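# Place the noodle bowl upright on the little table

## Task

Set the noodle bowl upright on top of the little table, and finish with neither hand in contact with it. The stacked rings, all of the red stools, the toy cupcake and the toy cupcake topped with a lemon slice must all still be standing at the end.

## Robot and tools

Robot: two arms. left_arm carries a five-finger left hand and right_arm a right hand; the left hand mirrors the right. In the scene frame the origin is at table-top height, midway between the nominal bases. +z is up, +x points out over the table, and left_arm is on the +y side. Camera image sides do not match the arm names. The calibrated bases are left_arm at (+0.021, +0.241, 0) m and right_arm at (-0.001, -0.317, +0.040) m, each turned only very slightly about z. Every pose, target and offset for an arm uses that arm's own base frame. Fixed cameras and the table use the scene frame. A camera stand sits behind the arms, and loose objects may occasionally get nudged.

Hand point: a spot 0.05 m in front of the palm and 0.15 m out from the wrist face. Its +z runs along the straight fingers and +y comes out of the palm. +x runs across the palm away from the thumb on the right hand, and toward the thumb on the left hand. Straight fingertips reach 0.06 to 0.07 m past the point and lie 0.06 m behind it along -y. A wrist bracket on the little-finger side can strike objects. Both arms track loosely: they often settle 1 to 3 cm (sometimes 5 cm) short of a command, usually lower, with no contact involved.

execute_actions(actions, cameras): actions is a list of actions. Each action is up to 15 rows, one row per 1/30 s step. If fewer than 15 rows are given, the last row repeats. Each row has 28 numbers, all in [-1, 1], covering both arms even when one stays still. The order is: left dx, dy, dz, rx, ry, rz, then left thumb_turn, thumb_bend, index, middle, ring, little, force_limit, speed; then the same 14 for the right arm. The six pose numbers are offsets from the arm's Hand target as it stood when the action began. They are not absolute and not chained row to row. 1.0 equals 0.6 m of travel or 180 degrees. rx, ry, rz form one rotation vector about the Hand target position. Repeating an offset in a new action moves the arm further. Six zeros re-request the current Hand target.

Hand numbers are absolute targets. For thumb_turn, -1 puts the thumb beside the palm and +1 puts it opposite the fingers. For thumb_bend and each finger, -1 is straight and +1 is curled. force_limit runs from about 0 N at -1 to 10 N at +1 (15 N for the two thumb motors). speed rises from nearly 0 at -1 to full at +0.48 and above. For a gentle grip, close at speed -0.94 or lower. No value means 'unchanged', so to keep a hand as it is, resend the eight hand numbers of the last row it executed. If that hand has received no row yet, send its hand_measured six, then hand_force_limit and hand_speed. To loosen a grip, send a target more open than hand_measured. To squeeze harder, raise force_limit and send a target more closed. With the thumb in front, the hand grips objects about 0.035 to 0.065 m thick, or handles down to about 0.025 m.

move(target, speed, blend, blocking, cameras): target is one 28-number row, or a list of up to 15 such rows. Every row is an offset from the Hand targets at the call's start, not from the previous row. Pose parts use the same scale and axes as above, and hand parts are sent when each waypoint is reached. speed is in m/s, from 0.002 to 4.3 (default 0.25), and turning is capped at twice that in rad/s. You may give one speed per waypoint. blend is a corner radius in m; the default 0 stops at each waypoint. A move lasts at most 10 s. It does not avoid obstacles or the other arm. The result adds a 'move:' line giving the ending (done, off_target, moving, held, fault) and any limits (paced = pose clipped, held = steps withheld). blocking=false returns after about 0.5 s while the arm keeps moving.

wait(seconds 0 to 10) lets the scene run with commands held. stop brakes a running move. zoom_image(camera, region=[x0,y0,x1,y1] in pixels, at most 504 by 504) enlarges part of the newest image from cam_high, cam_left_wrist or cam_right_wrist (each 672x504). show_instructions shows the reference pages. finished_scene (scene 1, optional) ends the scene for good.

Results show, per arm in its base frame: end_effector_position (m), end_effector_quat_wxyz, and Hand target, which is where the next offsets count from. They also show hand_measured, hand_stopped_by (moving, target, force, stalled, fault), hand_load_n (positive when the finger is pushed open; it drops to about 0 when a grip is lost) and the echoed hand settings. Joint velocities may be left out when they are within noise. Joint torques include gravity. Motor temperatures appear, with a MOTOR HOT line at 85 °C. At 100 °C that arm goes limp for 30 to 60 s or more.

Avoid the following:
- letting anything fall off the table, or leaving it off the table;
- dropping the bowl or releasing it while it is still moving;
- fast impacts, hard presses, or pushing well past a contact;
- knocking over the rings, stools or cupcakes;
- contact between the two arms, including closing one hand on the other's fingers;
- overloading fingers with fast swings;
- holding stretched or loaded poses long enough to overheat;
- routing paths near an arm's own base.
Orientation commands are clipped to 40 degrees from the current orientation at each step, and small turns can shift the hand point a lot. To end a push, command back past the hand point.

Each tool is called as a command line: name --argument value for each argument, lists and objects as JSON in quotes; but a table of rows of numbers goes row by row, as --pt "numbers of a row", without its own name.

Reference images:

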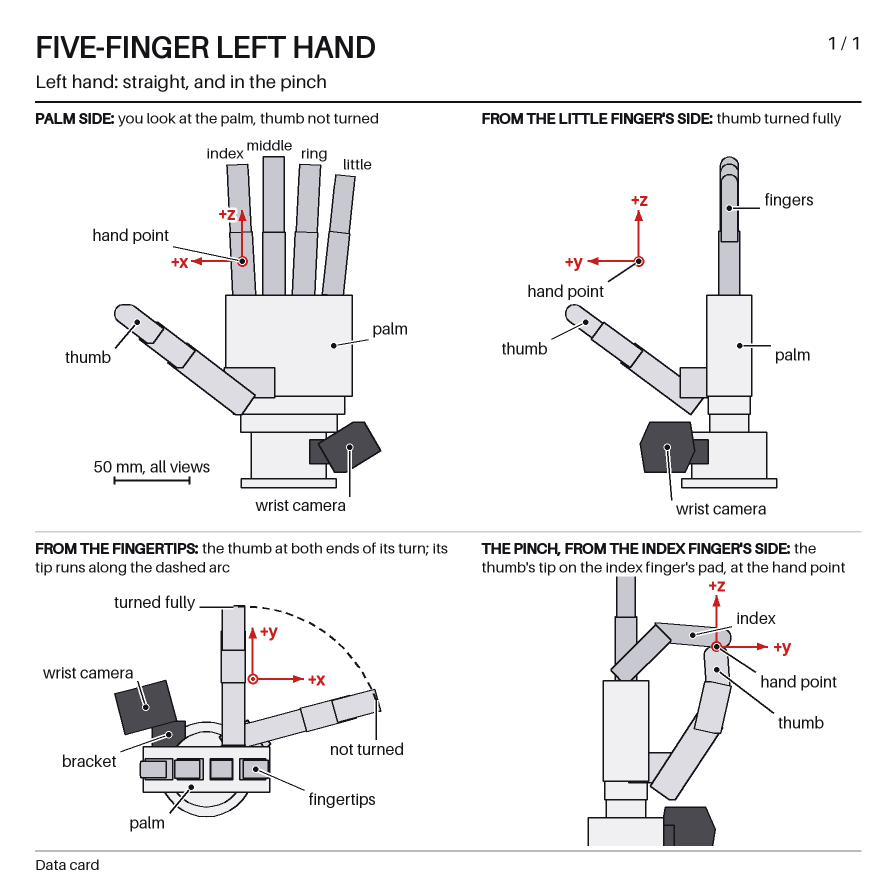

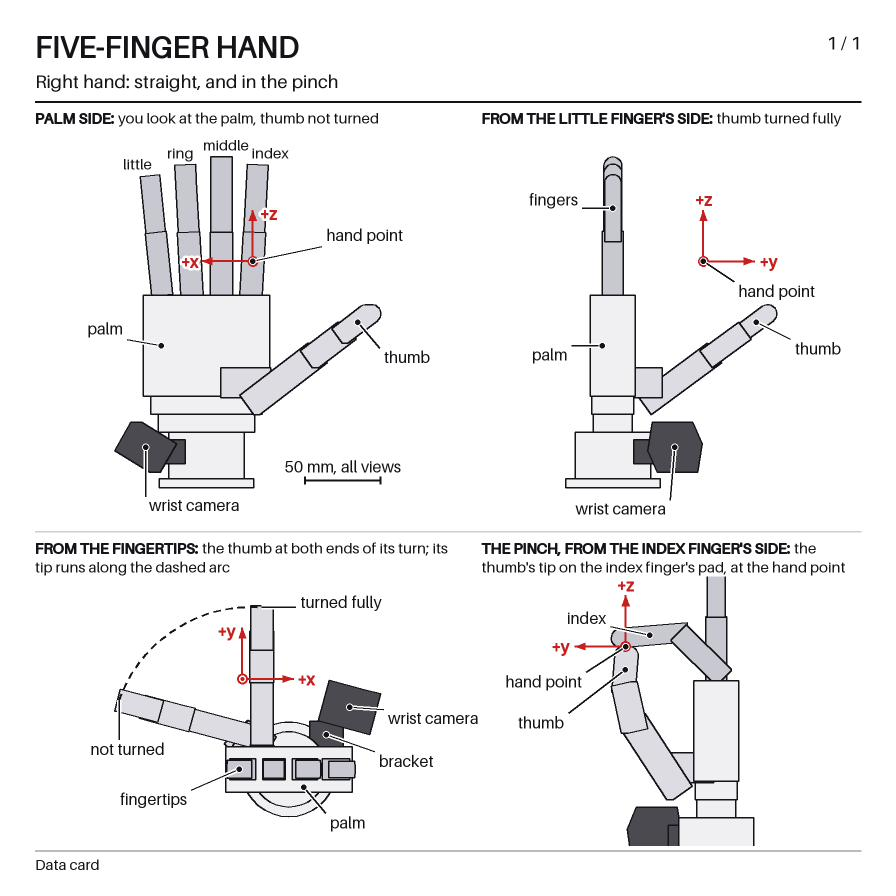

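## Session

execute_actions --actions '[]'

Scene clock: 0.00 s.
left_arm: end_effector_position=(+0.2067, +0.2479, +0.3360) hand_measured=(-1.000, -1.000, -1.000, -1.000, -1.000, -1.000) hand_load_n=(+0.0, +0.0, +0.0, +0.0, +0.0, +0.0) hand_stopped_by=(target, target, target, target, target, target) hand_force_limit=0.00 hand_speed=-0.80 end_effector_quat_wxyz=(-0.407, +0.692, +0.519, +0.294) | right_arm: end_effector_position=(+0.6694, -0.2735, +0.2313) hand_measured=(-1.000, -1.000, -1.000, -1.000, -1.000, -1.000) hand_load_n=(+0.0, +0.0, +0.0, +0.0, +0.0, +0.0) hand_stopped_by=(target, target, target, target, target, target) hand_force_limit=0.00 hand_speed=-0.80 end_effector_quat_wxyz=(-0.006, +0.863, -0.365, +0.349)
Joint positions: left_arm=[0.47 0.584 0.809 -1.143 -0.897 -2.066] | right_arm=[-0.321 1.894 1.897 -0.861 0.04 -1.106]
Joint velocities: within noise
Joint torques (N m): no reading
Motor temperatures (°C): left_arm=[29 33 26 28 29 29] | right_arm=[37 29 31 31 31 25]
Heat: left arm: hottest shoulder 33 °C; right arm: hottest waist 37 °C.
Hand target: left_arm +0.2085, +0.2489, +0.3517; -0.405, +0.684, +0.523, +0.307 | right_arm +0.6766, -0.2759, +0.2570; -0.008, +0.855, -0.362, +0.372

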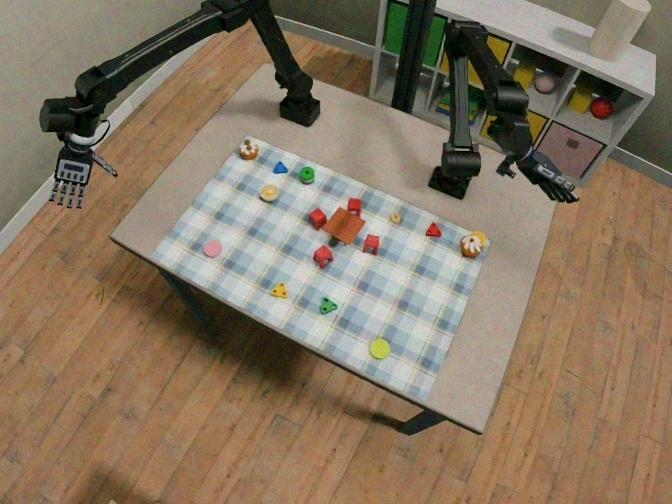

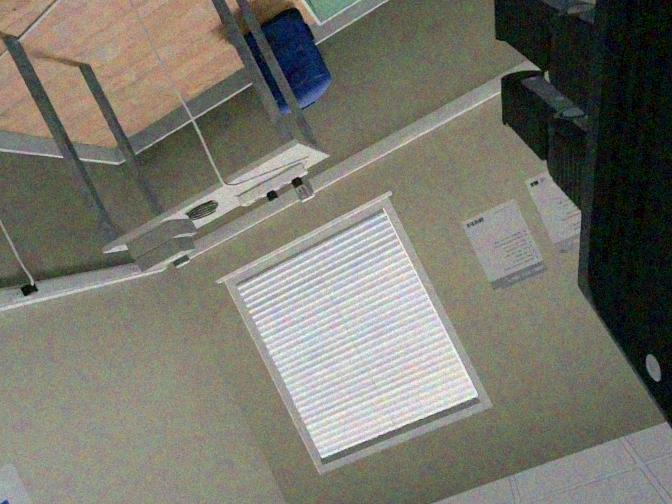

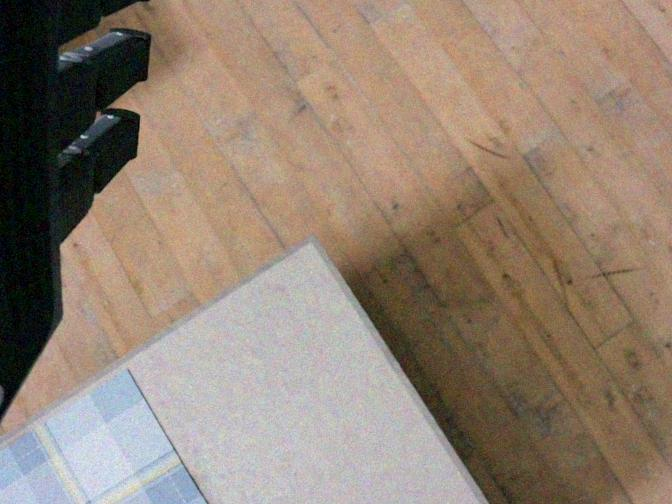

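zoom_image --camera "cam_high" --region '[150, 120, 340, 270]'

zoom_image --camera "cam_high" --region '[300, 170, 500, 320]'

zoom_image --camera "cam_high" --region '[150, 230, 450, 400]'

Scaled by 2.653.

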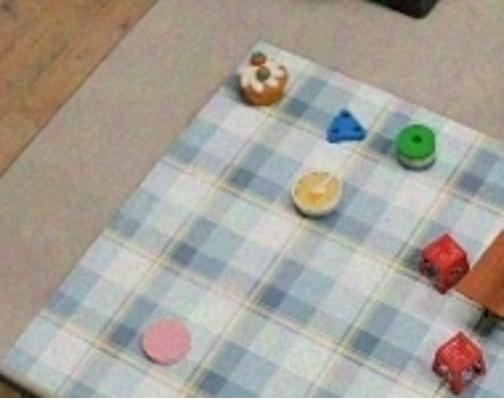

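Scaled by 2.520.

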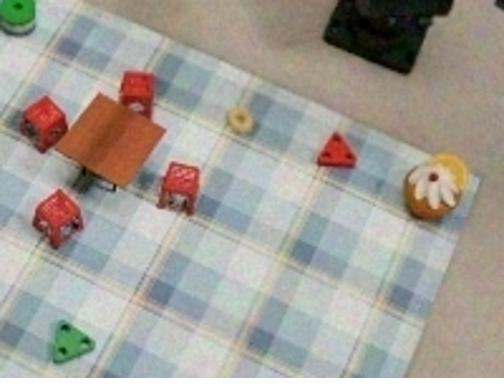

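Scaled by 1.680.

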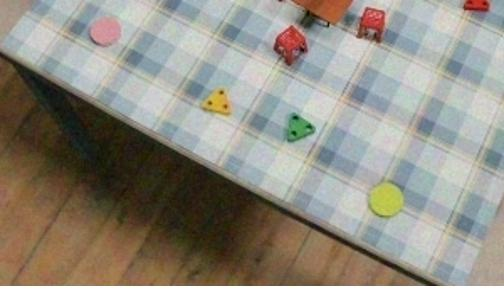

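move --target '[0,0,0,0,0,0,-1,-1,-1,-1,-1,-1,0,-0.8,-0.661,0.543,-0.095,0.247,-0.010,-0.042,1,-1,-1,-1,-1,-1,0,0.2]' --speed 0.35 --cameras '["all"]'

Scene clock: 105.03 s.
left_arm: end_effector_position=(+0.2067, +0.2479, +0.3360) hand_measured=(-1.000, -1.000, -1.000, -1.000, -1.000, -1.000) hand_load_n=(-0.5, +0.0, +0.0, +0.0, +0.0, +0.0) hand_stopped_by=(target, target, target, target, target, target) hand_force_limit=0.00 hand_speed=-0.80 end_effector_quat_wxyz=(-0.407, +0.692, +0.519, +0.294) | right_arm: end_effector_position=(+0.2820, +0.0464, +0.1979) hand_measured=(+1.000, -1.000, -1.000, -1.000, -1.000, -1.000) hand_load_n=(+0.0, +0.0, +0.0, +0.0, +0.0, +0.0) hand_stopped_by=(target, target, target, target, target, target) hand_force_limit=0.00 hand_speed=0.20 end_effector_quat_wxyz=(-0.310, +0.758, -0.530, +0.221)
Joint positions: left_arm=[0.47 0.584 0.809 -1.143 -0.897 -2.066] | right_arm=[-0.064 0.688 0.713 -0.856 -0.281 -0.304]
Joint torques (N m): left_arm=[0.5 3.14 10.58 1.58 -0.61 -0.05] | right_arm=[-0.21 -3.19 10.45 0.92 -0.02 0.14]
Motor temperatures (°C): left_arm=[28 33 36 27 29 28] | right_arm=[37 34 47 31 29 25]
Heat: left arm: hottest elbow 36 °C; right arm: hottest elbow 47 °C.
Hand target: left_arm +0.2085, +0.2489, +0.3517; -0.405, +0.684, +0.523, +0.307 | right_arm +0.2801, +0.0499, +0.2001; -0.312, +0.757, -0.530, +0.220
Off the commanded pose: left_arm 0.016 m, 2 deg | right_arm 0.005 m, 0 deg.
move: off_target (left_arm)

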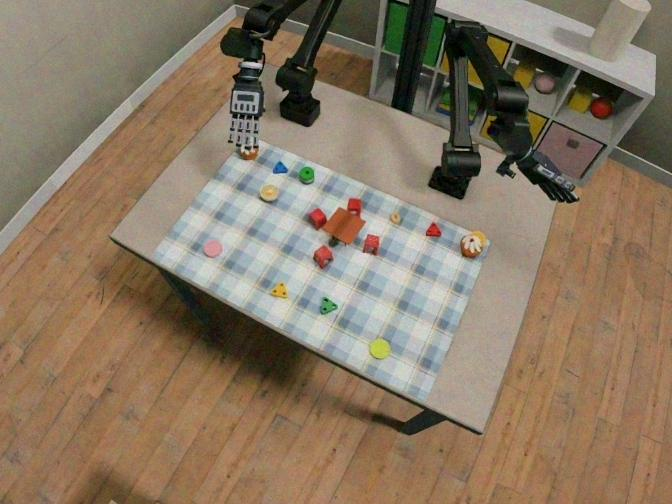

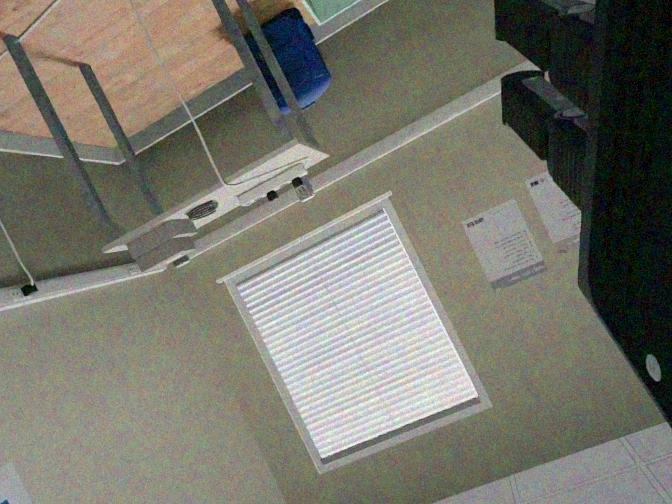

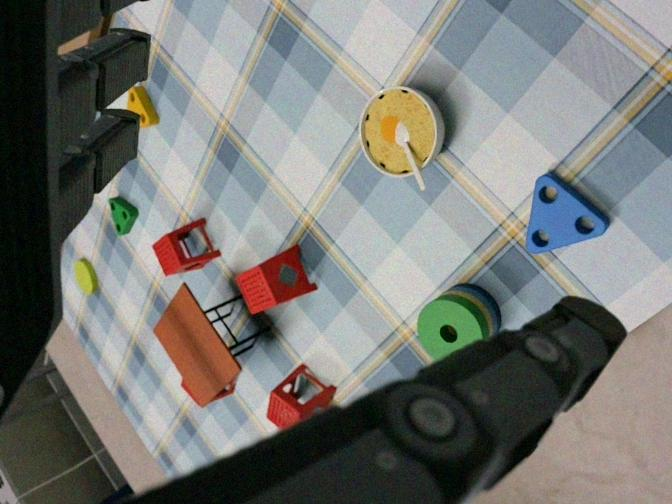

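zoom_image --camera "cam_right_wrist" --region '[330, 60, 480, 210]'

zoom_image --camera "cam_right_wrist" --region '[130, 190, 360, 440]'

Scaled by 3.360.

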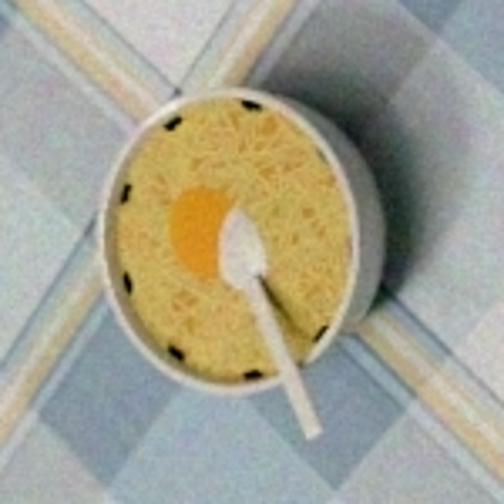

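Scaled by 2.016.

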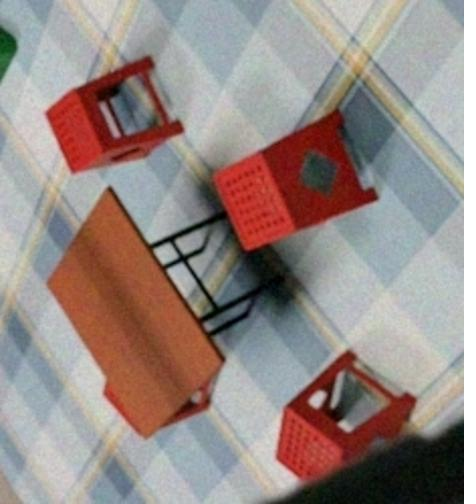

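move --target '[0,0,0,0,0,0,-1,-1,-1,-1,-1,-1,0,-0.8,0.0942,0.0782,-0.1667,0,0,0.1389,1,-1,-0.6,-0.6,-1,-1,0,0.2]' --speed 0.2 --cameras '["cam_right_wrist", "cam_high"]'

Scene clock: 239.83 s.
left_arm: end_effector_position=(+0.2067, +0.2479, +0.3360) hand_measured=(-1.000, -1.000, -1.000, -1.000, -1.000, -1.000) hand_load_n=(+0.0, +0.0, +0.0, +0.0, +0.0, +0.0) hand_stopped_by=(target, target, target, target, target, target) hand_force_limit=0.00 hand_speed=-0.80 end_effector_quat_wxyz=(-0.407, +0.692, +0.519, +0.294) | right_arm: end_effector_position=(+0.3310, +0.0928, +0.0971) hand_measured=(+1.000, -1.000, -0.600, -0.600, -1.000, -1.000) hand_load_n=(+0.0, +0.0, +0.0, +0.0, +0.0, +0.0) hand_stopped_by=(target, target, target, target, target, target) hand_force_limit=0.00 hand_speed=0.20 end_effector_quat_wxyz=(-0.348, +0.851, -0.367, +0.141)
Joint positions: left_arm=[0.47 0.584 0.809 -1.143 -0.897 -2.066] | right_arm=[0.019 1.061 0.641 -0.538 -0.499 -0.577]
Joint torques (N m): left_arm=[0.5 3.19 10.56 1.58 -0.62 -0.06] | right_arm=[0.21 -5.25 9.88 1.39 -0.45 -0.07]
Heat: left arm: hottest elbow 39 °C; right arm: hottest elbow 44 °C.
Hand target: left_arm +0.2085, +0.2489, +0.3517; -0.405, +0.684, +0.523, +0.307 | right_arm +0.3366, +0.0969, +0.0999; -0.353, +0.854, -0.353, +0.147
Off the commanded pose: left_arm 0.016 m, 2 deg | right_arm 0.008 m, 2 deg.
move: off_target (left_arm)
Images, in order (width x height): cam_high 672x504, cam_right_wrist 672x504.

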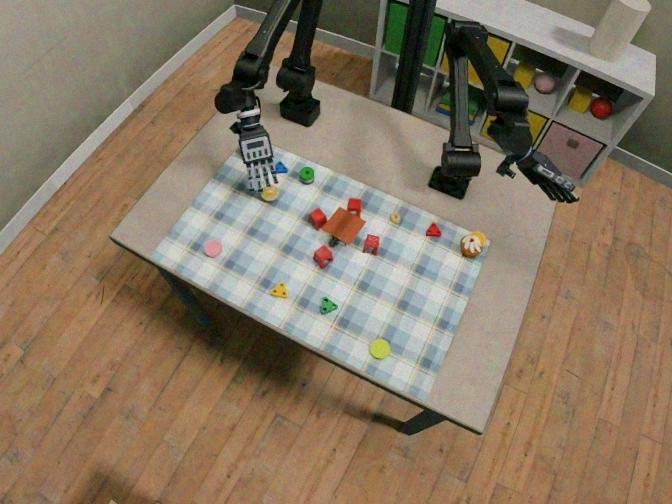

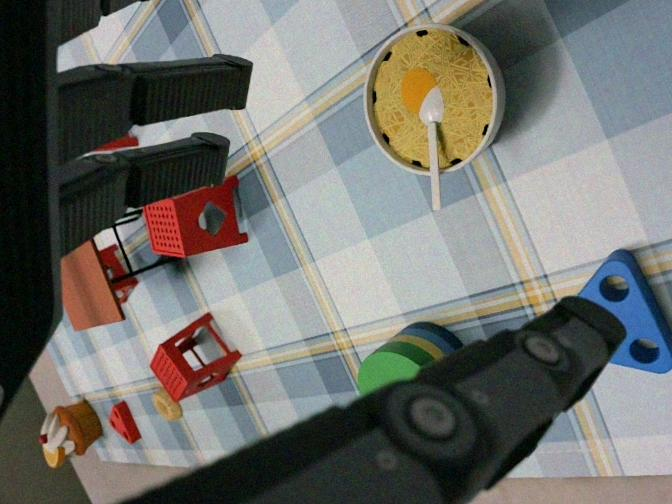

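move --target '[0,0,0,0,0,0,-1,-1,-1,-1,-1,-1,0,-0.8,0.0183,0,-0.087,0,0,0,1,-1,-0.6,-0.6,-1,-1,0,0.2]' --speed 0.1 --cameras '["cam_right_wrist", "cam_high"]'

Scene clock: 294.10 s.
left_arm: end_effector_position=(+0.2067, +0.2479, +0.3360) hand_measured=(-1.000, -1.000, -1.000, -1.000, -1.000, -1.000) hand_load_n=(+0.0, +0.0, -0.5, +0.0, +0.0, +0.0) hand_stopped_by=(target, target, target, target, target, target) hand_force_limit=0.00 hand_speed=-0.80 end_effector_quat_wxyz=(-0.407, +0.692, +0.519, +0.294) | right_arm: end_effector_position=(+0.3447, +0.0930, +0.0479) hand_measured=(+1.000, -1.000, -0.600, -0.600, -1.000, -1.000) hand_load_n=(+0.0, +0.5, +0.0, +0.0, +0.0, +0.0) hand_stopped_by=(target, target, target, target, target, target) hand_force_limit=0.00 hand_speed=0.20 end_effector_quat_wxyz=(-0.349, +0.851, -0.364, +0.145)
Joint positions: left_arm=[0.47 0.584 0.809 -1.143 -0.897 -2.066] | right_arm=[0.019 1.189 0.581 -0.343 -0.499 -0.58]
Joint torques (N m): left_arm=[0.44 3.02 10.59 1.59 -0.62 -0.05] | right_arm=[-0.26 -6.42 8.54 1.47 -0.5 -0.05]
Motor temperatures (°C): left_arm=[28 32 39 27 29 28] | right_arm=[36 30 42 30 28 24]
Heat: left arm: hottest elbow 39 °C; right arm: hottest elbow 42 °C.
Hand target: left_arm +0.2085, +0.2489, +0.3517; -0.405, +0.684, +0.523, +0.307 | right_arm +0.3476, +0.0968, +0.0477; -0.352, +0.854, -0.353, +0.148
Off the commanded pose: left_arm 0.016 m, 2 deg | right_arm 0.005 m, 1 deg.
move: off_target (left_arm)
Images, in order (width x height): cam_high 672x504, cam_right_wrist 672x504.

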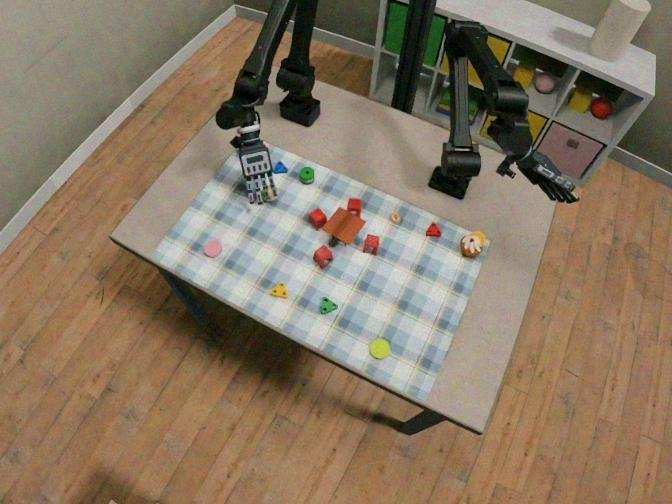

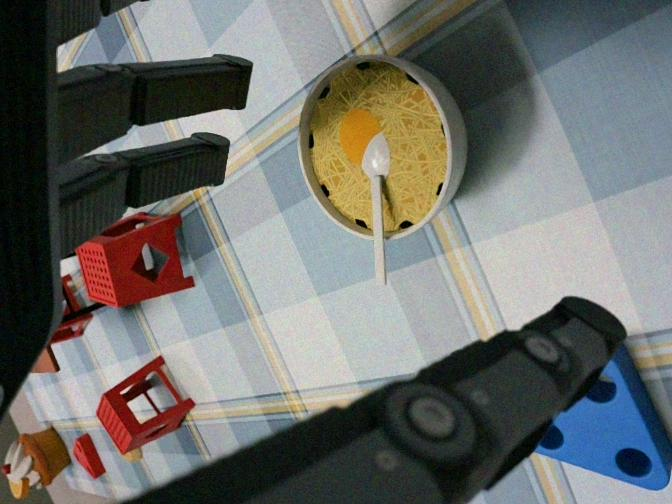

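zoom_image --camera "cam_high" --region '[210, 110, 330, 230]'

Scaled by 4.200.

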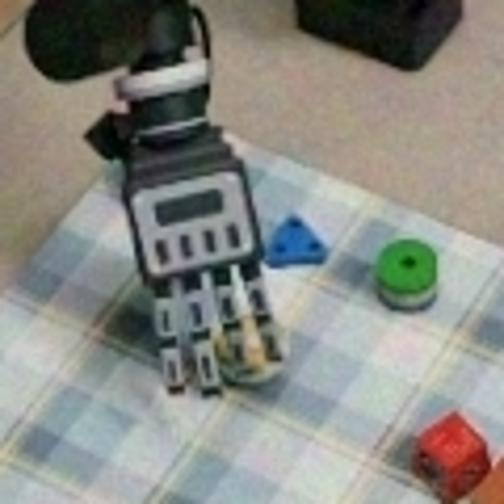

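move --target '[0,0,0,0,0,0,-1,-1,-1,-1,-1,-1,0,-0.8,0.04,0.04,-0.022,0,0,0,1,-1,-0.6,-0.6,-1,-1,0,0.2]' --speed 0.1 --cameras '["cam_right_wrist", "cam_high"]'

zoom_image --camera "cam_high" --region '[210, 110, 330, 230]'

Scene clock: 349.33 s.
left_arm: end_effector_position=(+0.2067, +0.2479, +0.3360) hand_measured=(-1.000, -1.000, -1.000, -1.000, -1.000, -1.000) hand_load_n=(-0.5, +0.0, +0.0, +0.0, +0.0, +0.0) hand_stopped_by=(target, target, target, target, target, target) hand_force_limit=0.00 hand_speed=-0.80 end_effector_quat_wxyz=(-0.407, +0.692, +0.519, +0.294) | right_arm: end_effector_position=(+0.3516, +0.1146, +0.0221) hand_measured=(+1.000, -1.000, -0.600, -0.600, -1.000, -1.000) hand_load_n=(+0.0, +0.0, +0.0, +0.0, +0.0, +0.0) hand_stopped_by=(target, target, target, target, target, target) hand_force_limit=0.00 hand_speed=0.20 end_effector_quat_wxyz=(-0.343, +0.858, -0.360, +0.132)
Joint positions: left_arm=[0.47 0.584 0.809 -1.143 -0.897 -2.066] | right_arm=[0.089 1.288 0.581 -0.249 -0.465 -0.536]
Joint torques (N m): left_arm=[0.38 2.73 10.56 1.51 -0.61 -0.02] | right_arm=[0.38 -6.71 11.07 1.51 -0.2 0.13]
Heat: left arm: hottest elbow 40 °C; right arm: hottest elbow 39 °C.
Hand target: left_arm +0.2085, +0.2489, +0.3517; -0.405, +0.684, +0.523, +0.307 | right_arm +0.3715, +0.1208, +0.0344; -0.352, +0.854, -0.353, +0.147
Off the commanded pose: left_arm 0.016 m, 2 deg | right_arm 0.024 m, 2 deg.
move: off_target (left_arm, right_arm)
Images, in order (width x height): cam_high 672x504, cam_right_wrist 672x504.

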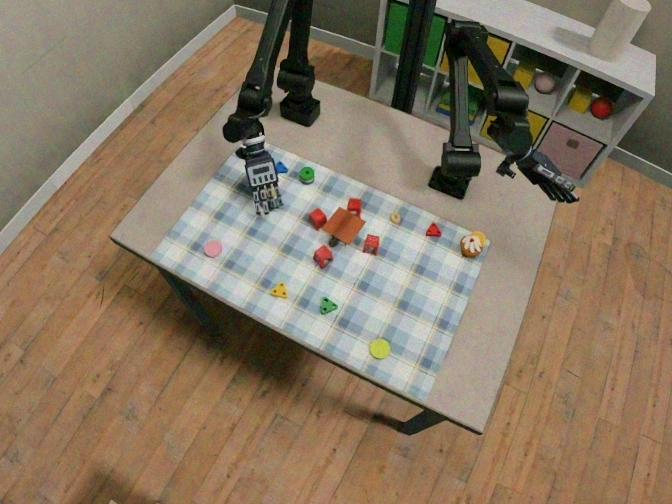

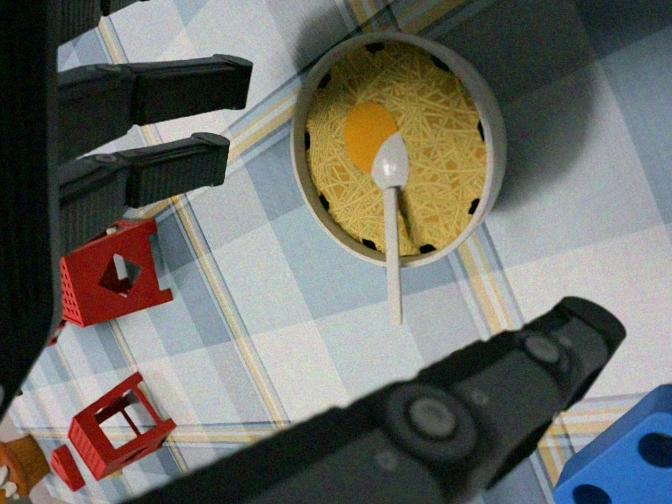

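Scaled by 4.200.

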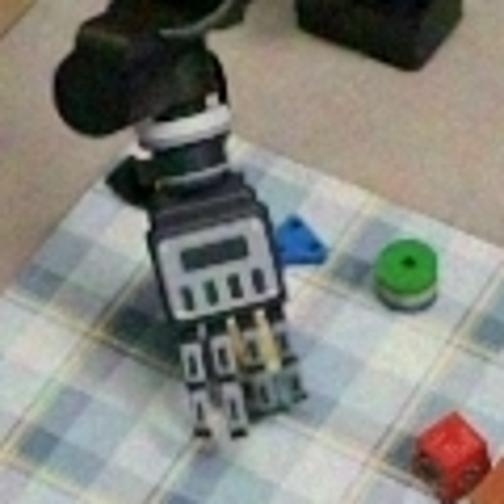

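move --target '[0,0,0,0,0,0,-1,-1,-1,-1,-1,-1,0,-0.8,0.0225,0.01,0.003,0,0,0,1,-1,-0.6,-0.6,-1,-1,0,0.2]' --speed 0.1 --cameras '["cam_right_wrist"]'

Scene clock: 367.43 s.
left_arm: end_effector_position=(+0.2067, +0.2479, +0.3360) hand_measured=(-1.000, -1.000, -1.000, -1.000, -1.000, -1.000) hand_load_n=(+0.0, +0.0, +0.0, +0.0, +0.0, +0.0) hand_stopped_by=(target, target, target, target, target, target) hand_force_limit=0.00 hand_speed=-0.80 end_effector_quat_wxyz=(-0.407, +0.692, +0.519, +0.294) | right_arm: end_effector_position=(+0.3576, +0.1191, +0.0191) hand_measured=(+1.000, -1.000, -0.600, -0.600, -1.000, -1.000) hand_load_n=(+0.0, +0.0, +0.0, +0.0, -0.5, +0.0) hand_stopped_by=(target, target, target, target, target, target) hand_force_limit=0.00 hand_speed=0.20 end_effector_quat_wxyz=(-0.340, +0.859, -0.363, +0.127)
Joint positions: left_arm=[0.47 0.584 0.809 -1.143 -0.897 -2.066] | right_arm=[0.102 1.319 0.601 -0.247 -0.457 -0.524]
Joint torques (N m): left_arm=[0.79 3.31 10.63 1.61 -0.61 0] | right_arm=[0.03 -7.12 12.36 1.25 -0.16 0.11]
Heat: left arm: hottest elbow 40 °C; right arm: hottest elbow 39 °C.
Hand target: left_arm +0.2085, +0.2489, +0.3517; -0.405, +0.684, +0.523, +0.307 | right_arm +0.3850, +0.1268, +0.0363; -0.352, +0.854, -0.353, +0.147
Off the commanded pose: left_arm 0.016 m, 2 deg | right_arm 0.033 m, 3 deg.
move: off_target (left_arm, right_arm)
Images, in order (width x height): cam_right_wrist 672x504.

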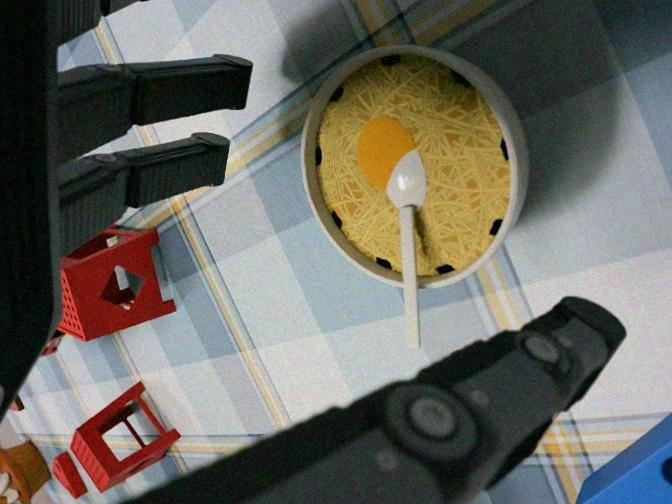

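move --target '[0,0,0,0,0,0,-1,-1,-1,-1,-1,-1,0,-0.8,0.025,0.006,0.015,0,0,0,1,-1,-0.6,-0.6,-1,-1,0,0.2]' --speed 0.1 --cameras '["cam_right_wrist"]'

Scene clock: 378.67 s.
left_arm: end_effector_position=(+0.2067, +0.2479, +0.3360) hand_measured=(-1.000, -1.000, -1.000, -1.000, -1.000, -1.000) hand_load_n=(+0.0, +0.0, +0.0, +0.0, +0.0, +0.0) hand_stopped_by=(target, target, target, target, target, target) hand_force_limit=0.00 hand_speed=-0.80 end_effector_quat_wxyz=(-0.407, +0.692, +0.519, +0.294) | right_arm: end_effector_position=(+0.3782, +0.1229, +0.0289) hand_measured=(+1.000, -1.000, -0.600, -0.600, -1.000, -1.000) hand_load_n=(+0.0, +0.0, +0.0, +0.0, +0.0, +0.0) hand_stopped_by=(target, target, target, target, target, target) hand_force_limit=0.00 hand_speed=0.20 end_effector_quat_wxyz=(-0.344, +0.857, -0.360, +0.135)
Joint positions: left_arm=[0.47 0.584 0.809 -1.143 -0.897 -2.066] | right_arm=[0.107 1.344 0.651 -0.25 -0.454 -0.519]
Joint torques (N m): left_arm=[0.56 3.25 10.58 1.57 -0.62 -0.03] | right_arm=[-0.32 -7.36 12.64 0.79 -0.17 0.13]
Heat: left arm: hottest elbow 40 °C; right arm: hottest elbow 41 °C.
Hand target: left_arm +0.2085, +0.2489, +0.3517; -0.405, +0.684, +0.523, +0.307 | right_arm +0.4001, +0.1303, +0.0453; -0.352, +0.854, -0.354, +0.147
Off the commanded pose: left_arm 0.016 m, 2 deg | right_arm 0.028 m, 2 deg.
move: off_target (left_arm, right_arm)
Images, in order (width x height): cam_right_wrist 672x504.

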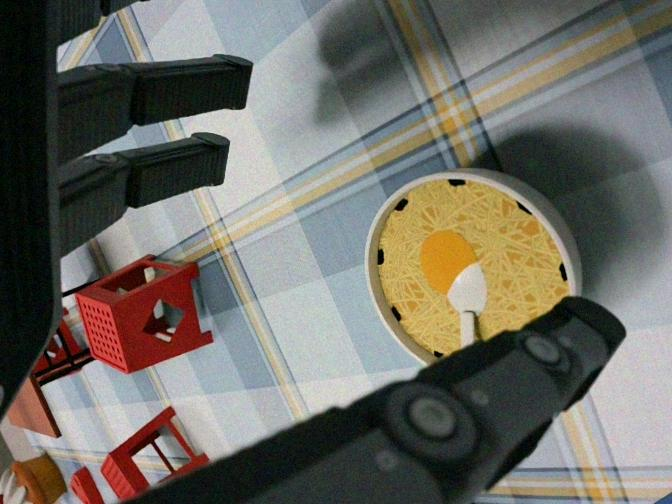

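move --target '[0,0,0,0,0,0,-1,-1,-1,-1,-1,-1,0,-0.8,-0.045,0.008,0.0,0,0,0,1,-1,-0.6,-0.6,-1,-1,0,0.2]' --speed 0.1 --cameras '["cam_right_wrist", "cam_high"]'

Scene clock: 410.37 s.
left_arm: end_effector_position=(+0.2067, +0.2479, +0.3360) hand_measured=(-1.000, -1.000, -1.000, -1.000, -1.000, -1.000) hand_load_n=(+0.0, +0.0, +0.0, +0.0, +0.0, +0.0) hand_stopped_by=(target, target, target, target, target, target) hand_force_limit=0.00 hand_speed=-0.80 end_effector_quat_wxyz=(-0.407, +0.692, +0.519, +0.294) | right_arm: end_effector_position=(+0.3737, +0.1308, +0.0405) hand_measured=(+1.000, -1.000, -0.600, -0.600, -1.000, -1.000) hand_load_n=(+0.0, +0.0, +0.0, +0.5, +0.0, +0.0) hand_stopped_by=(target, target, target, target, target, target) hand_force_limit=0.00 hand_speed=0.20 end_effector_quat_wxyz=(-0.349, +0.855, -0.355, +0.145)
Joint positions: left_arm=[0.47 0.584 0.809 -1.143 -0.897 -2.066] | right_arm=[0.132 1.296 0.638 -0.25 -0.438 -0.499]
Joint torques (N m): left_arm=[0.32 2.96 10.62 1.55 -0.64 -0.04] | right_arm=[-0.26 -8.35 8.25 0.76 -0.15 0.09]
Heat: left arm: hottest elbow 40 °C; right arm: hottest elbow 45 °C.
Hand target: left_arm +0.2085, +0.2489, +0.3517; -0.405, +0.684, +0.523, +0.307 | right_arm +0.3730, +0.1352, +0.0453; -0.352, +0.854, -0.353, +0.147
Off the commanded pose: left_arm 0.016 m, 2 deg | right_arm 0.006 m, 0 deg.
move: off_target (left_arm)
Images, in order (width x height): cam_high 672x504, cam_right_wrist 672x504.

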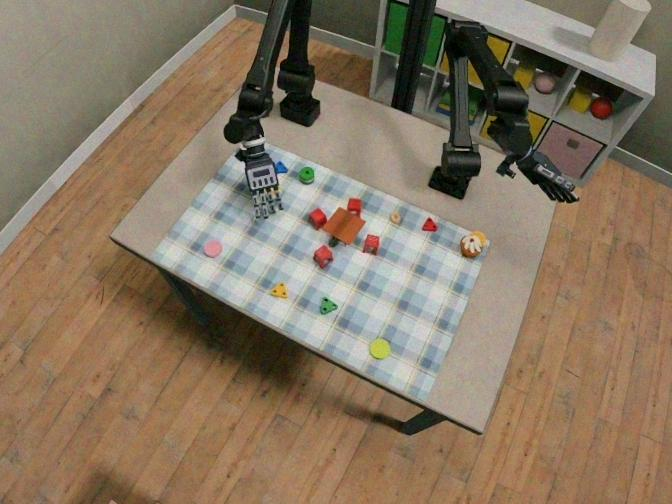

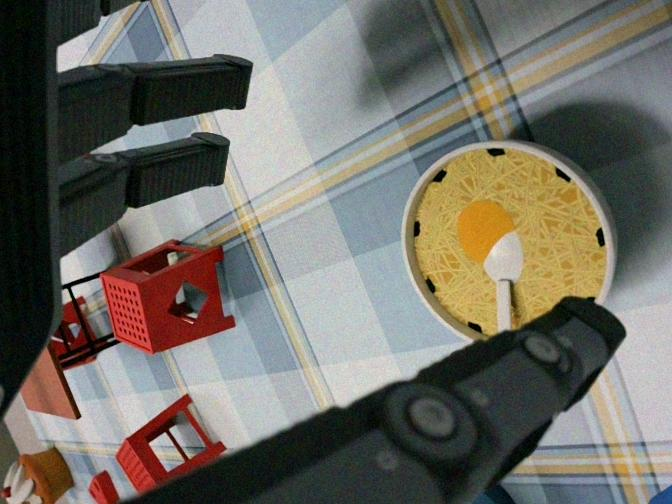

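move --target '[0,0,0,0,0,0,-1,-1,-1,-1,-1,-1,0,-0.8,-0.03,-0.006,-0.018,0,0,0,1,-1,-0.6,-0.6,-1,-1,0,0.2]' --speed 0.1 --cameras '["cam_right_wrist"]'

Scene clock: 422.90 s.
left_arm: end_effector_position=(+0.2067, +0.2479, +0.3360) hand_measured=(-1.000, -1.000, -1.000, -1.000, -1.000, -1.000) hand_load_n=(+0.0, +0.0, +0.0, +0.0, +0.0, +0.0) hand_stopped_by=(target, target, target, target, target, target) hand_force_limit=0.00 hand_speed=-0.80 end_effector_quat_wxyz=(-0.407, +0.692, +0.519, +0.294) | right_arm: end_effector_position=(+0.3511, +0.1278, +0.0278) hand_measured=(+1.000, -1.000, -0.600, -0.600, -1.000, -1.000) hand_load_n=(+0.0, +0.0, +0.0, +0.0, +0.0, +0.0) hand_stopped_by=(target, target, target, target, target, target) hand_force_limit=0.00 hand_speed=0.20 end_effector_quat_wxyz=(-0.345, +0.857, -0.358, +0.137)
Joint positions: left_arm=[0.47 0.584 0.809 -1.143 -0.897 -2.066] | right_arm=[0.132 1.269 0.578 -0.237 -0.438 -0.498]
Joint torques (N m): left_arm=[0.56 2.96 10.59 1.61 -0.62 -0.06] | right_arm=[-0.5 -8.29 8.1 1.39 -0.19 0.13]
Heat: left arm: hottest elbow 40 °C; right arm: hottest elbow 43 °C.
Hand target: left_arm +0.2085, +0.2489, +0.3517; -0.405, +0.684, +0.523, +0.307 | right_arm +0.3550, +0.1316, +0.0345; -0.352, +0.854, -0.353, +0.147
Off the commanded pose: left_arm 0.016 m, 2 deg | right_arm 0.009 m, 2 deg.
move: off_target (left_arm)
Images, in order (width x height): cam_right_wrist 672x504.

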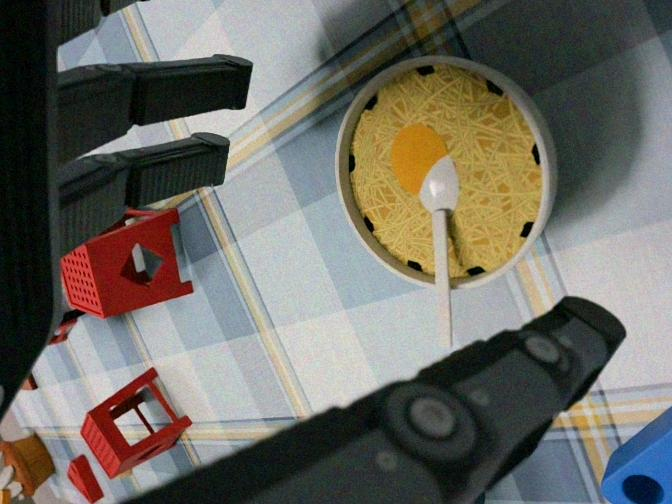

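move --target '[0,0,0,0,0,0,-1,-1,-1,-1,-1,-1,0,-0.8,0.010,-0.010,-0.045,0,0,0,1,-1,-0.6,-0.6,-1,-1,0,0.2]' --speed 0.06 --cameras '["cam_right_wrist", "cam_high"]'

Scene clock: 445.93 s.
left_arm: end_effector_position=(+0.2067, +0.2479, +0.3360) hand_measured=(-1.000, -1.000, -1.000, -1.000, -1.000, -1.000) hand_load_n=(+0.0, +0.0, +0.0, +0.0, +0.0, +0.0) hand_stopped_by=(target, target, target, target, target, target) hand_force_limit=0.00 hand_speed=-0.80 end_effector_quat_wxyz=(-0.407, +0.692, +0.519, +0.294) | right_arm: end_effector_position=(+0.3564, +0.1283, +0.0077) hand_measured=(+1.000, -1.000, -0.600, -0.600, -1.000, -1.000) hand_load_n=(+0.0, +0.0, +0.0, -0.5, +0.0, +0.0) hand_stopped_by=(target, target, target, target, target, target) hand_force_limit=0.00 hand_speed=0.20 end_effector_quat_wxyz=(-0.350, +0.855, -0.356, +0.141)
Joint positions: left_arm=[0.47 0.584 0.809 -1.143 -0.897 -2.066] | right_arm=[0.129 1.332 0.557 -0.14 -0.445 -0.5]
Joint torques (N m): left_arm=[0.32 2.96 10.55 1.61 -0.61 -0.04] | right_arm=[-2.43 -7.12 7.69 1.54 -0.5 -0.11]
Heat: left arm: hottest elbow 40 °C; right arm: hottest elbow 42 °C.
Hand target: left_arm +0.2085, +0.2489, +0.3517; -0.405, +0.684, +0.523, +0.307 | right_arm +0.3611, +0.1255, +0.0075; -0.352, +0.854, -0.353, +0.148
Off the commanded pose: left_arm 0.016 m, 2 deg | right_arm 0.005 m, 1 deg.
move: off_target (left_arm)
Images, in order (width x height): cam_high 672x504, cam_right_wrist 672x504.

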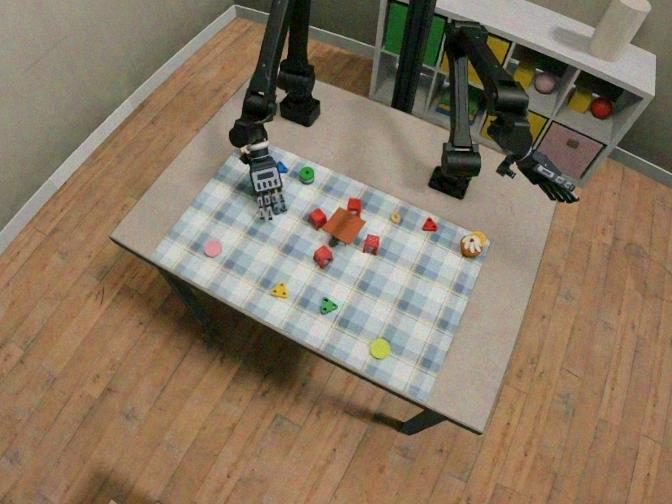

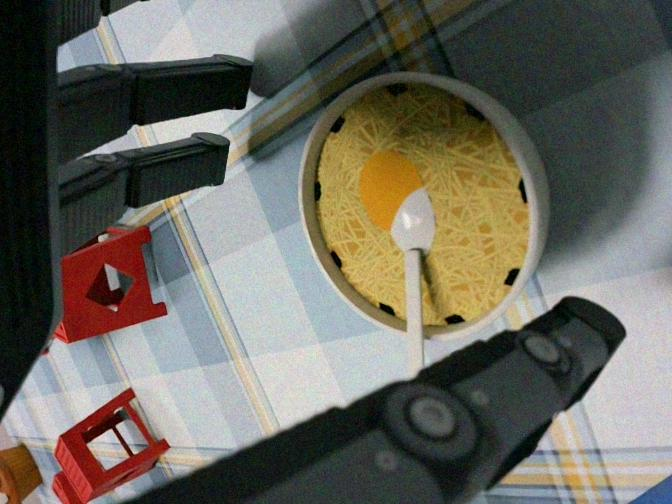

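move --target '[0,0,0,0,0,0,-1,-1,-1,-1,-1,-1,0,-0.8,0,0.003,-0.025,0,0,0,1,-1,-0.6,-0.6,-1,-1,0,0.2]' --speed 0.05 --cameras '["cam_right_wrist", "cam_high"]'

Scene clock: 461.43 s.
left_arm: end_effector_position=(+0.2067, +0.2479, +0.3360) hand_measured=(-1.000, -1.000, -1.000, -1.000, -1.000, -1.000) hand_load_n=(+0.0, +0.0, +0.0, +0.0, +0.0, +0.0) hand_stopped_by=(target, target, target, target, target, target) hand_force_limit=0.00 hand_speed=-0.80 end_effector_quat_wxyz=(-0.407, +0.692, +0.519, +0.294) | right_arm: end_effector_position=(+0.3593, +0.1293, +0.0008) hand_measured=(+1.000, -1.000, -0.600, -0.600, -1.000, -1.000) hand_load_n=(+0.0, +0.0, +0.0, -5.0, +0.0, +0.0) hand_stopped_by=(target, target, target, target, target, target) hand_force_limit=0.00 hand_speed=0.20 end_effector_quat_wxyz=(-0.355, +0.853, -0.352, +0.148)
Joint positions: left_arm=[0.47 0.584 0.809 -1.143 -0.897 -2.066] | right_arm=[0.129 1.354 0.543 -0.087 -0.449 -0.5]
Joint torques (N m): left_arm=[0.26 2.9 10.67 1.59 -0.62 -0.04] | right_arm=[-1.73 -5.89 7.38 1.89 -0.18 -0.03]
Heat: left arm: hottest elbow 40 °C; right arm: hottest elbow 41 °C.
Hand target: left_arm +0.2085, +0.2489, +0.3517; -0.405, +0.684, +0.523, +0.307 | right_arm +0.3611, +0.1274, -0.0074; -0.353, +0.854, -0.353, +0.148
Off the commanded pose: left_arm 0.016 m, 2 deg | right_arm 0.009 m, 0 deg.
move: off_target (left_arm)
Images, in order (width x height): cam_high 672x504, cam_right_wrist 672x504.

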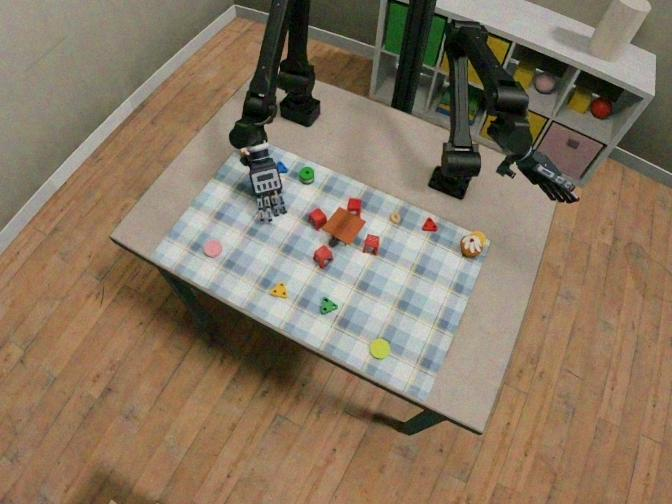

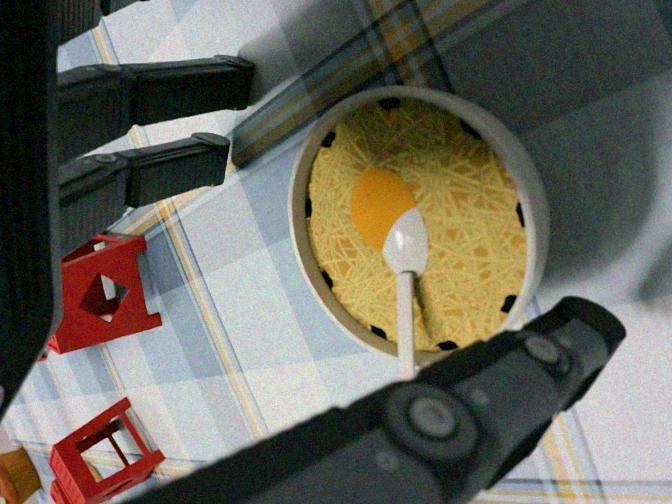

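move --target '[0,0,0,0,0,0,-1,-1,-1,-1,-1,-1,0,-0.8,0.006,-0.017,0.017,0,0,0,1,-1,-0.6,-0.6,-1,-1,0,0.2]' --speed 0.05 --cameras '["cam_right_wrist"]'

Scene clock: 497.43 s.
left_arm: end_effector_position=(+0.2067, +0.2479, +0.3360) hand_measured=(-1.000, -1.000, -1.000, -1.000, -1.000, -1.000) hand_load_n=(+0.0, +0.0, +0.0, +0.0, +0.0, +0.0) hand_stopped_by=(target, target, target, target, target, target) hand_force_limit=0.00 hand_speed=-0.80 end_effector_quat_wxyz=(-0.407, +0.692, +0.519, +0.294) | right_arm: end_effector_position=(+0.3578, +0.1246, +0.0005) hand_measured=(+1.000, -1.000, -0.600, -0.600, -1.000, -1.000) hand_load_n=(+0.0, +0.0, +0.0, +3.5, +0.0, +0.0) hand_stopped_by=(target, target, target, target, target, target) hand_force_limit=0.00 hand_speed=0.20 end_effector_quat_wxyz=(-0.358, +0.854, -0.350, +0.143)
Joint positions: left_arm=[0.47 0.584 0.809 -1.143 -0.897 -2.066] | right_arm=[0.109 1.354 0.543 -0.098 -0.471 -0.519]
Joint torques (N m): left_arm=[0.15 3.08 10.54 1.55 -0.61 -0.02] | right_arm=[-2.55 -7.59 8.91 0.17 -0.11 -0.14]
Heat: left arm: hottest elbow 41 °C; right arm: hottest elbow 39 °C.
Hand target: left_arm +0.2085, +0.2489, +0.3517; -0.405, +0.684, +0.523, +0.307 | right_arm +0.3646, +0.1172, +0.0027; -0.353, +0.854, -0.354, +0.147
Off the commanded pose: left_arm 0.016 m, 2 deg | right_arm 0.010 m, 1 deg.
move: off_target (left_arm)
Images, in order (width x height): cam_right_wrist 672x504.

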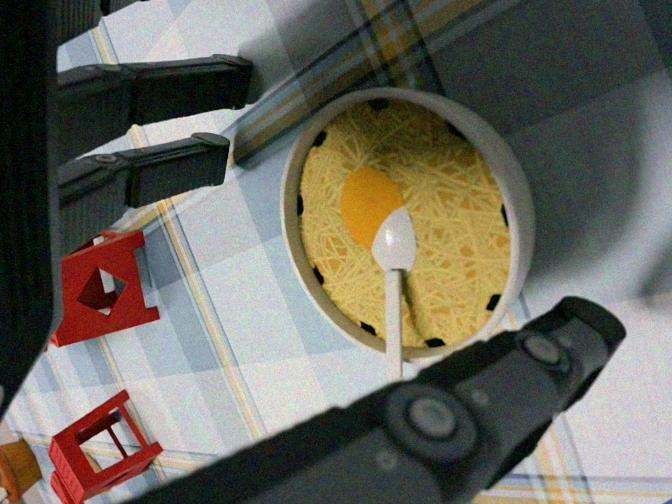

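move --target '[0,0,0,0,0,0,-1,-1,-1,-1,-1,-1,0,-0.8,-0.003,-0.003,0.014,0,0,0,1,-1,-0.6,-0.6,-1,-1,0,0.2]' --speed 0.05 --cameras '["cam_right_wrist"]'

Scene clock: 509.07 s.
left_arm: end_effector_position=(+0.2067, +0.2479, +0.3360) hand_measured=(-1.000, -1.000, -1.000, -1.000, -1.000, -1.000) hand_load_n=(-0.5, +0.0, +0.0, +0.0, +0.0, +0.0) hand_stopped_by=(target, target, target, target, target, target) hand_force_limit=0.00 hand_speed=-0.80 end_effector_quat_wxyz=(-0.407, +0.692, +0.519, +0.294) | right_arm: end_effector_position=(+0.3521, +0.1208, +0.0021) hand_measured=(+1.000, -1.000, -0.600, -0.600, -1.000, -1.000) hand_load_n=(+0.0, +0.0, +0.0, +2.5, +0.0, +0.0) hand_stopped_by=(target, target, target, target, target, target) hand_force_limit=0.00 hand_speed=0.20 end_effector_quat_wxyz=(-0.352, +0.855, -0.354, +0.137)
Joint positions: left_arm=[0.47 0.584 0.809 -1.143 -0.897 -2.066] | right_arm=[0.101 1.338 0.543 -0.135 -0.472 -0.525]
Joint torques (N m): left_arm=[0.44 3.08 10.56 1.58 -0.63 -0.03] | right_arm=[-2.37 -7.77 9.46 0.4 -0.21 -0.13]
Heat: left arm: hottest elbow 41 °C; right arm: hottest elbow 39 °C.
Hand target: left_arm +0.2085, +0.2489, +0.3517; -0.405, +0.684, +0.523, +0.307 | right_arm +0.3628, +0.1154, +0.0110; -0.352, +0.854, -0.354, +0.147
Off the commanded pose: left_arm 0.016 m, 2 deg | right_arm 0.015 m, 1 deg.
move: off_target (left_arm, right_arm)
Images, in order (width x height): cam_right_wrist 672x504.

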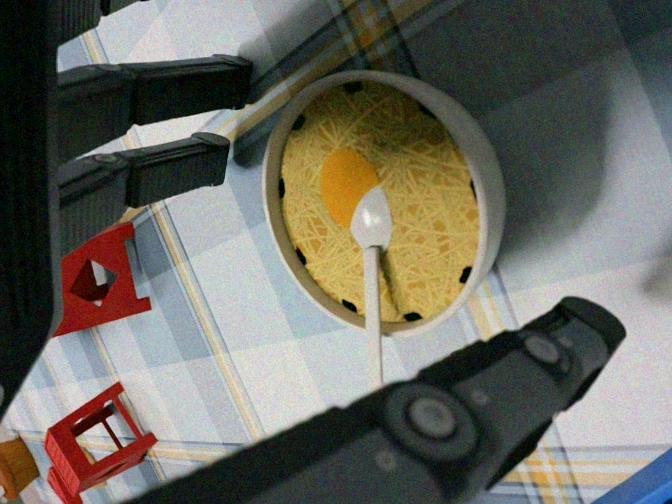

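move --target '[0,0,0,0,0,0,-1,-1,-1,-1,-1,-1,0,-0.8,0,0,0,0,0,0,1,-0.85,0.1,0.1,-1,-1,-0.5,-0.88]' --speed 0.05 --cameras '["cam_right_wrist"]'

Scene clock: 521.07 s.
left_arm: end_effector_position=(+0.2067, +0.2479, +0.3360) hand_measured=(-1.000, -1.000, -1.000, -1.000, -1.000, -1.000) hand_load_n=(+0.0, +0.0, +0.0, +0.0, +0.0, +0.0) hand_stopped_by=(target, target, target, target, target, target) hand_force_limit=0.00 hand_speed=-0.80 end_effector_quat_wxyz=(-0.407, +0.692, +0.519, +0.294) | right_arm: end_effector_position=(+0.3520, +0.1208, +0.0022) hand_measured=(+1.000, -0.850, -0.010, -0.600, -1.000, -1.000) hand_load_n=(-1.0, +4.0, +4.5, +2.5, +0.0, +0.0) hand_stopped_by=(target, target, force, force, target, target) hand_force_limit=-0.50 hand_speed=-0.88 end_effector_quat_wxyz=(-0.352, +0.855, -0.354, +0.137)
Joint positions: left_arm=[0.47 0.584 0.809 -1.143 -0.897 -2.066] | right_arm=[0.101 1.338 0.543 -0.135 -0.472 -0.526]
Joint torques (N m): left_arm=[0.21 2.73 10.56 1.52 -0.61 -0.02] | right_arm=[-2.43 -8.7 9.33 0.32 -0.2 -0.11]
Heat: left arm: hottest elbow 41 °C; right arm: hottest elbow 39 °C.
Hand target: left_arm +0.2085, +0.2489, +0.3517; -0.405, +0.684, +0.523, +0.307 | right_arm +0.3628, +0.1154, +0.0111; -0.352, +0.854, -0.353, +0.147
Off the commanded pose: left_arm 0.016 m, 2 deg | right_arm 0.015 m, 1 deg.
move: off_target (left_arm, right_arm)
Images, in order (width x height): cam_right_wrist 672x504.

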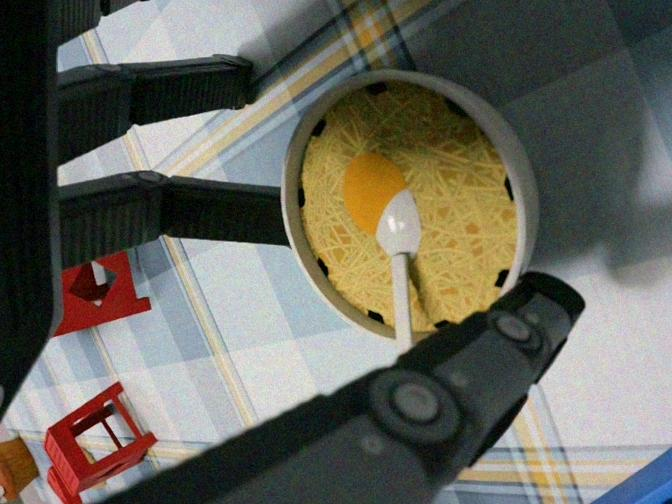

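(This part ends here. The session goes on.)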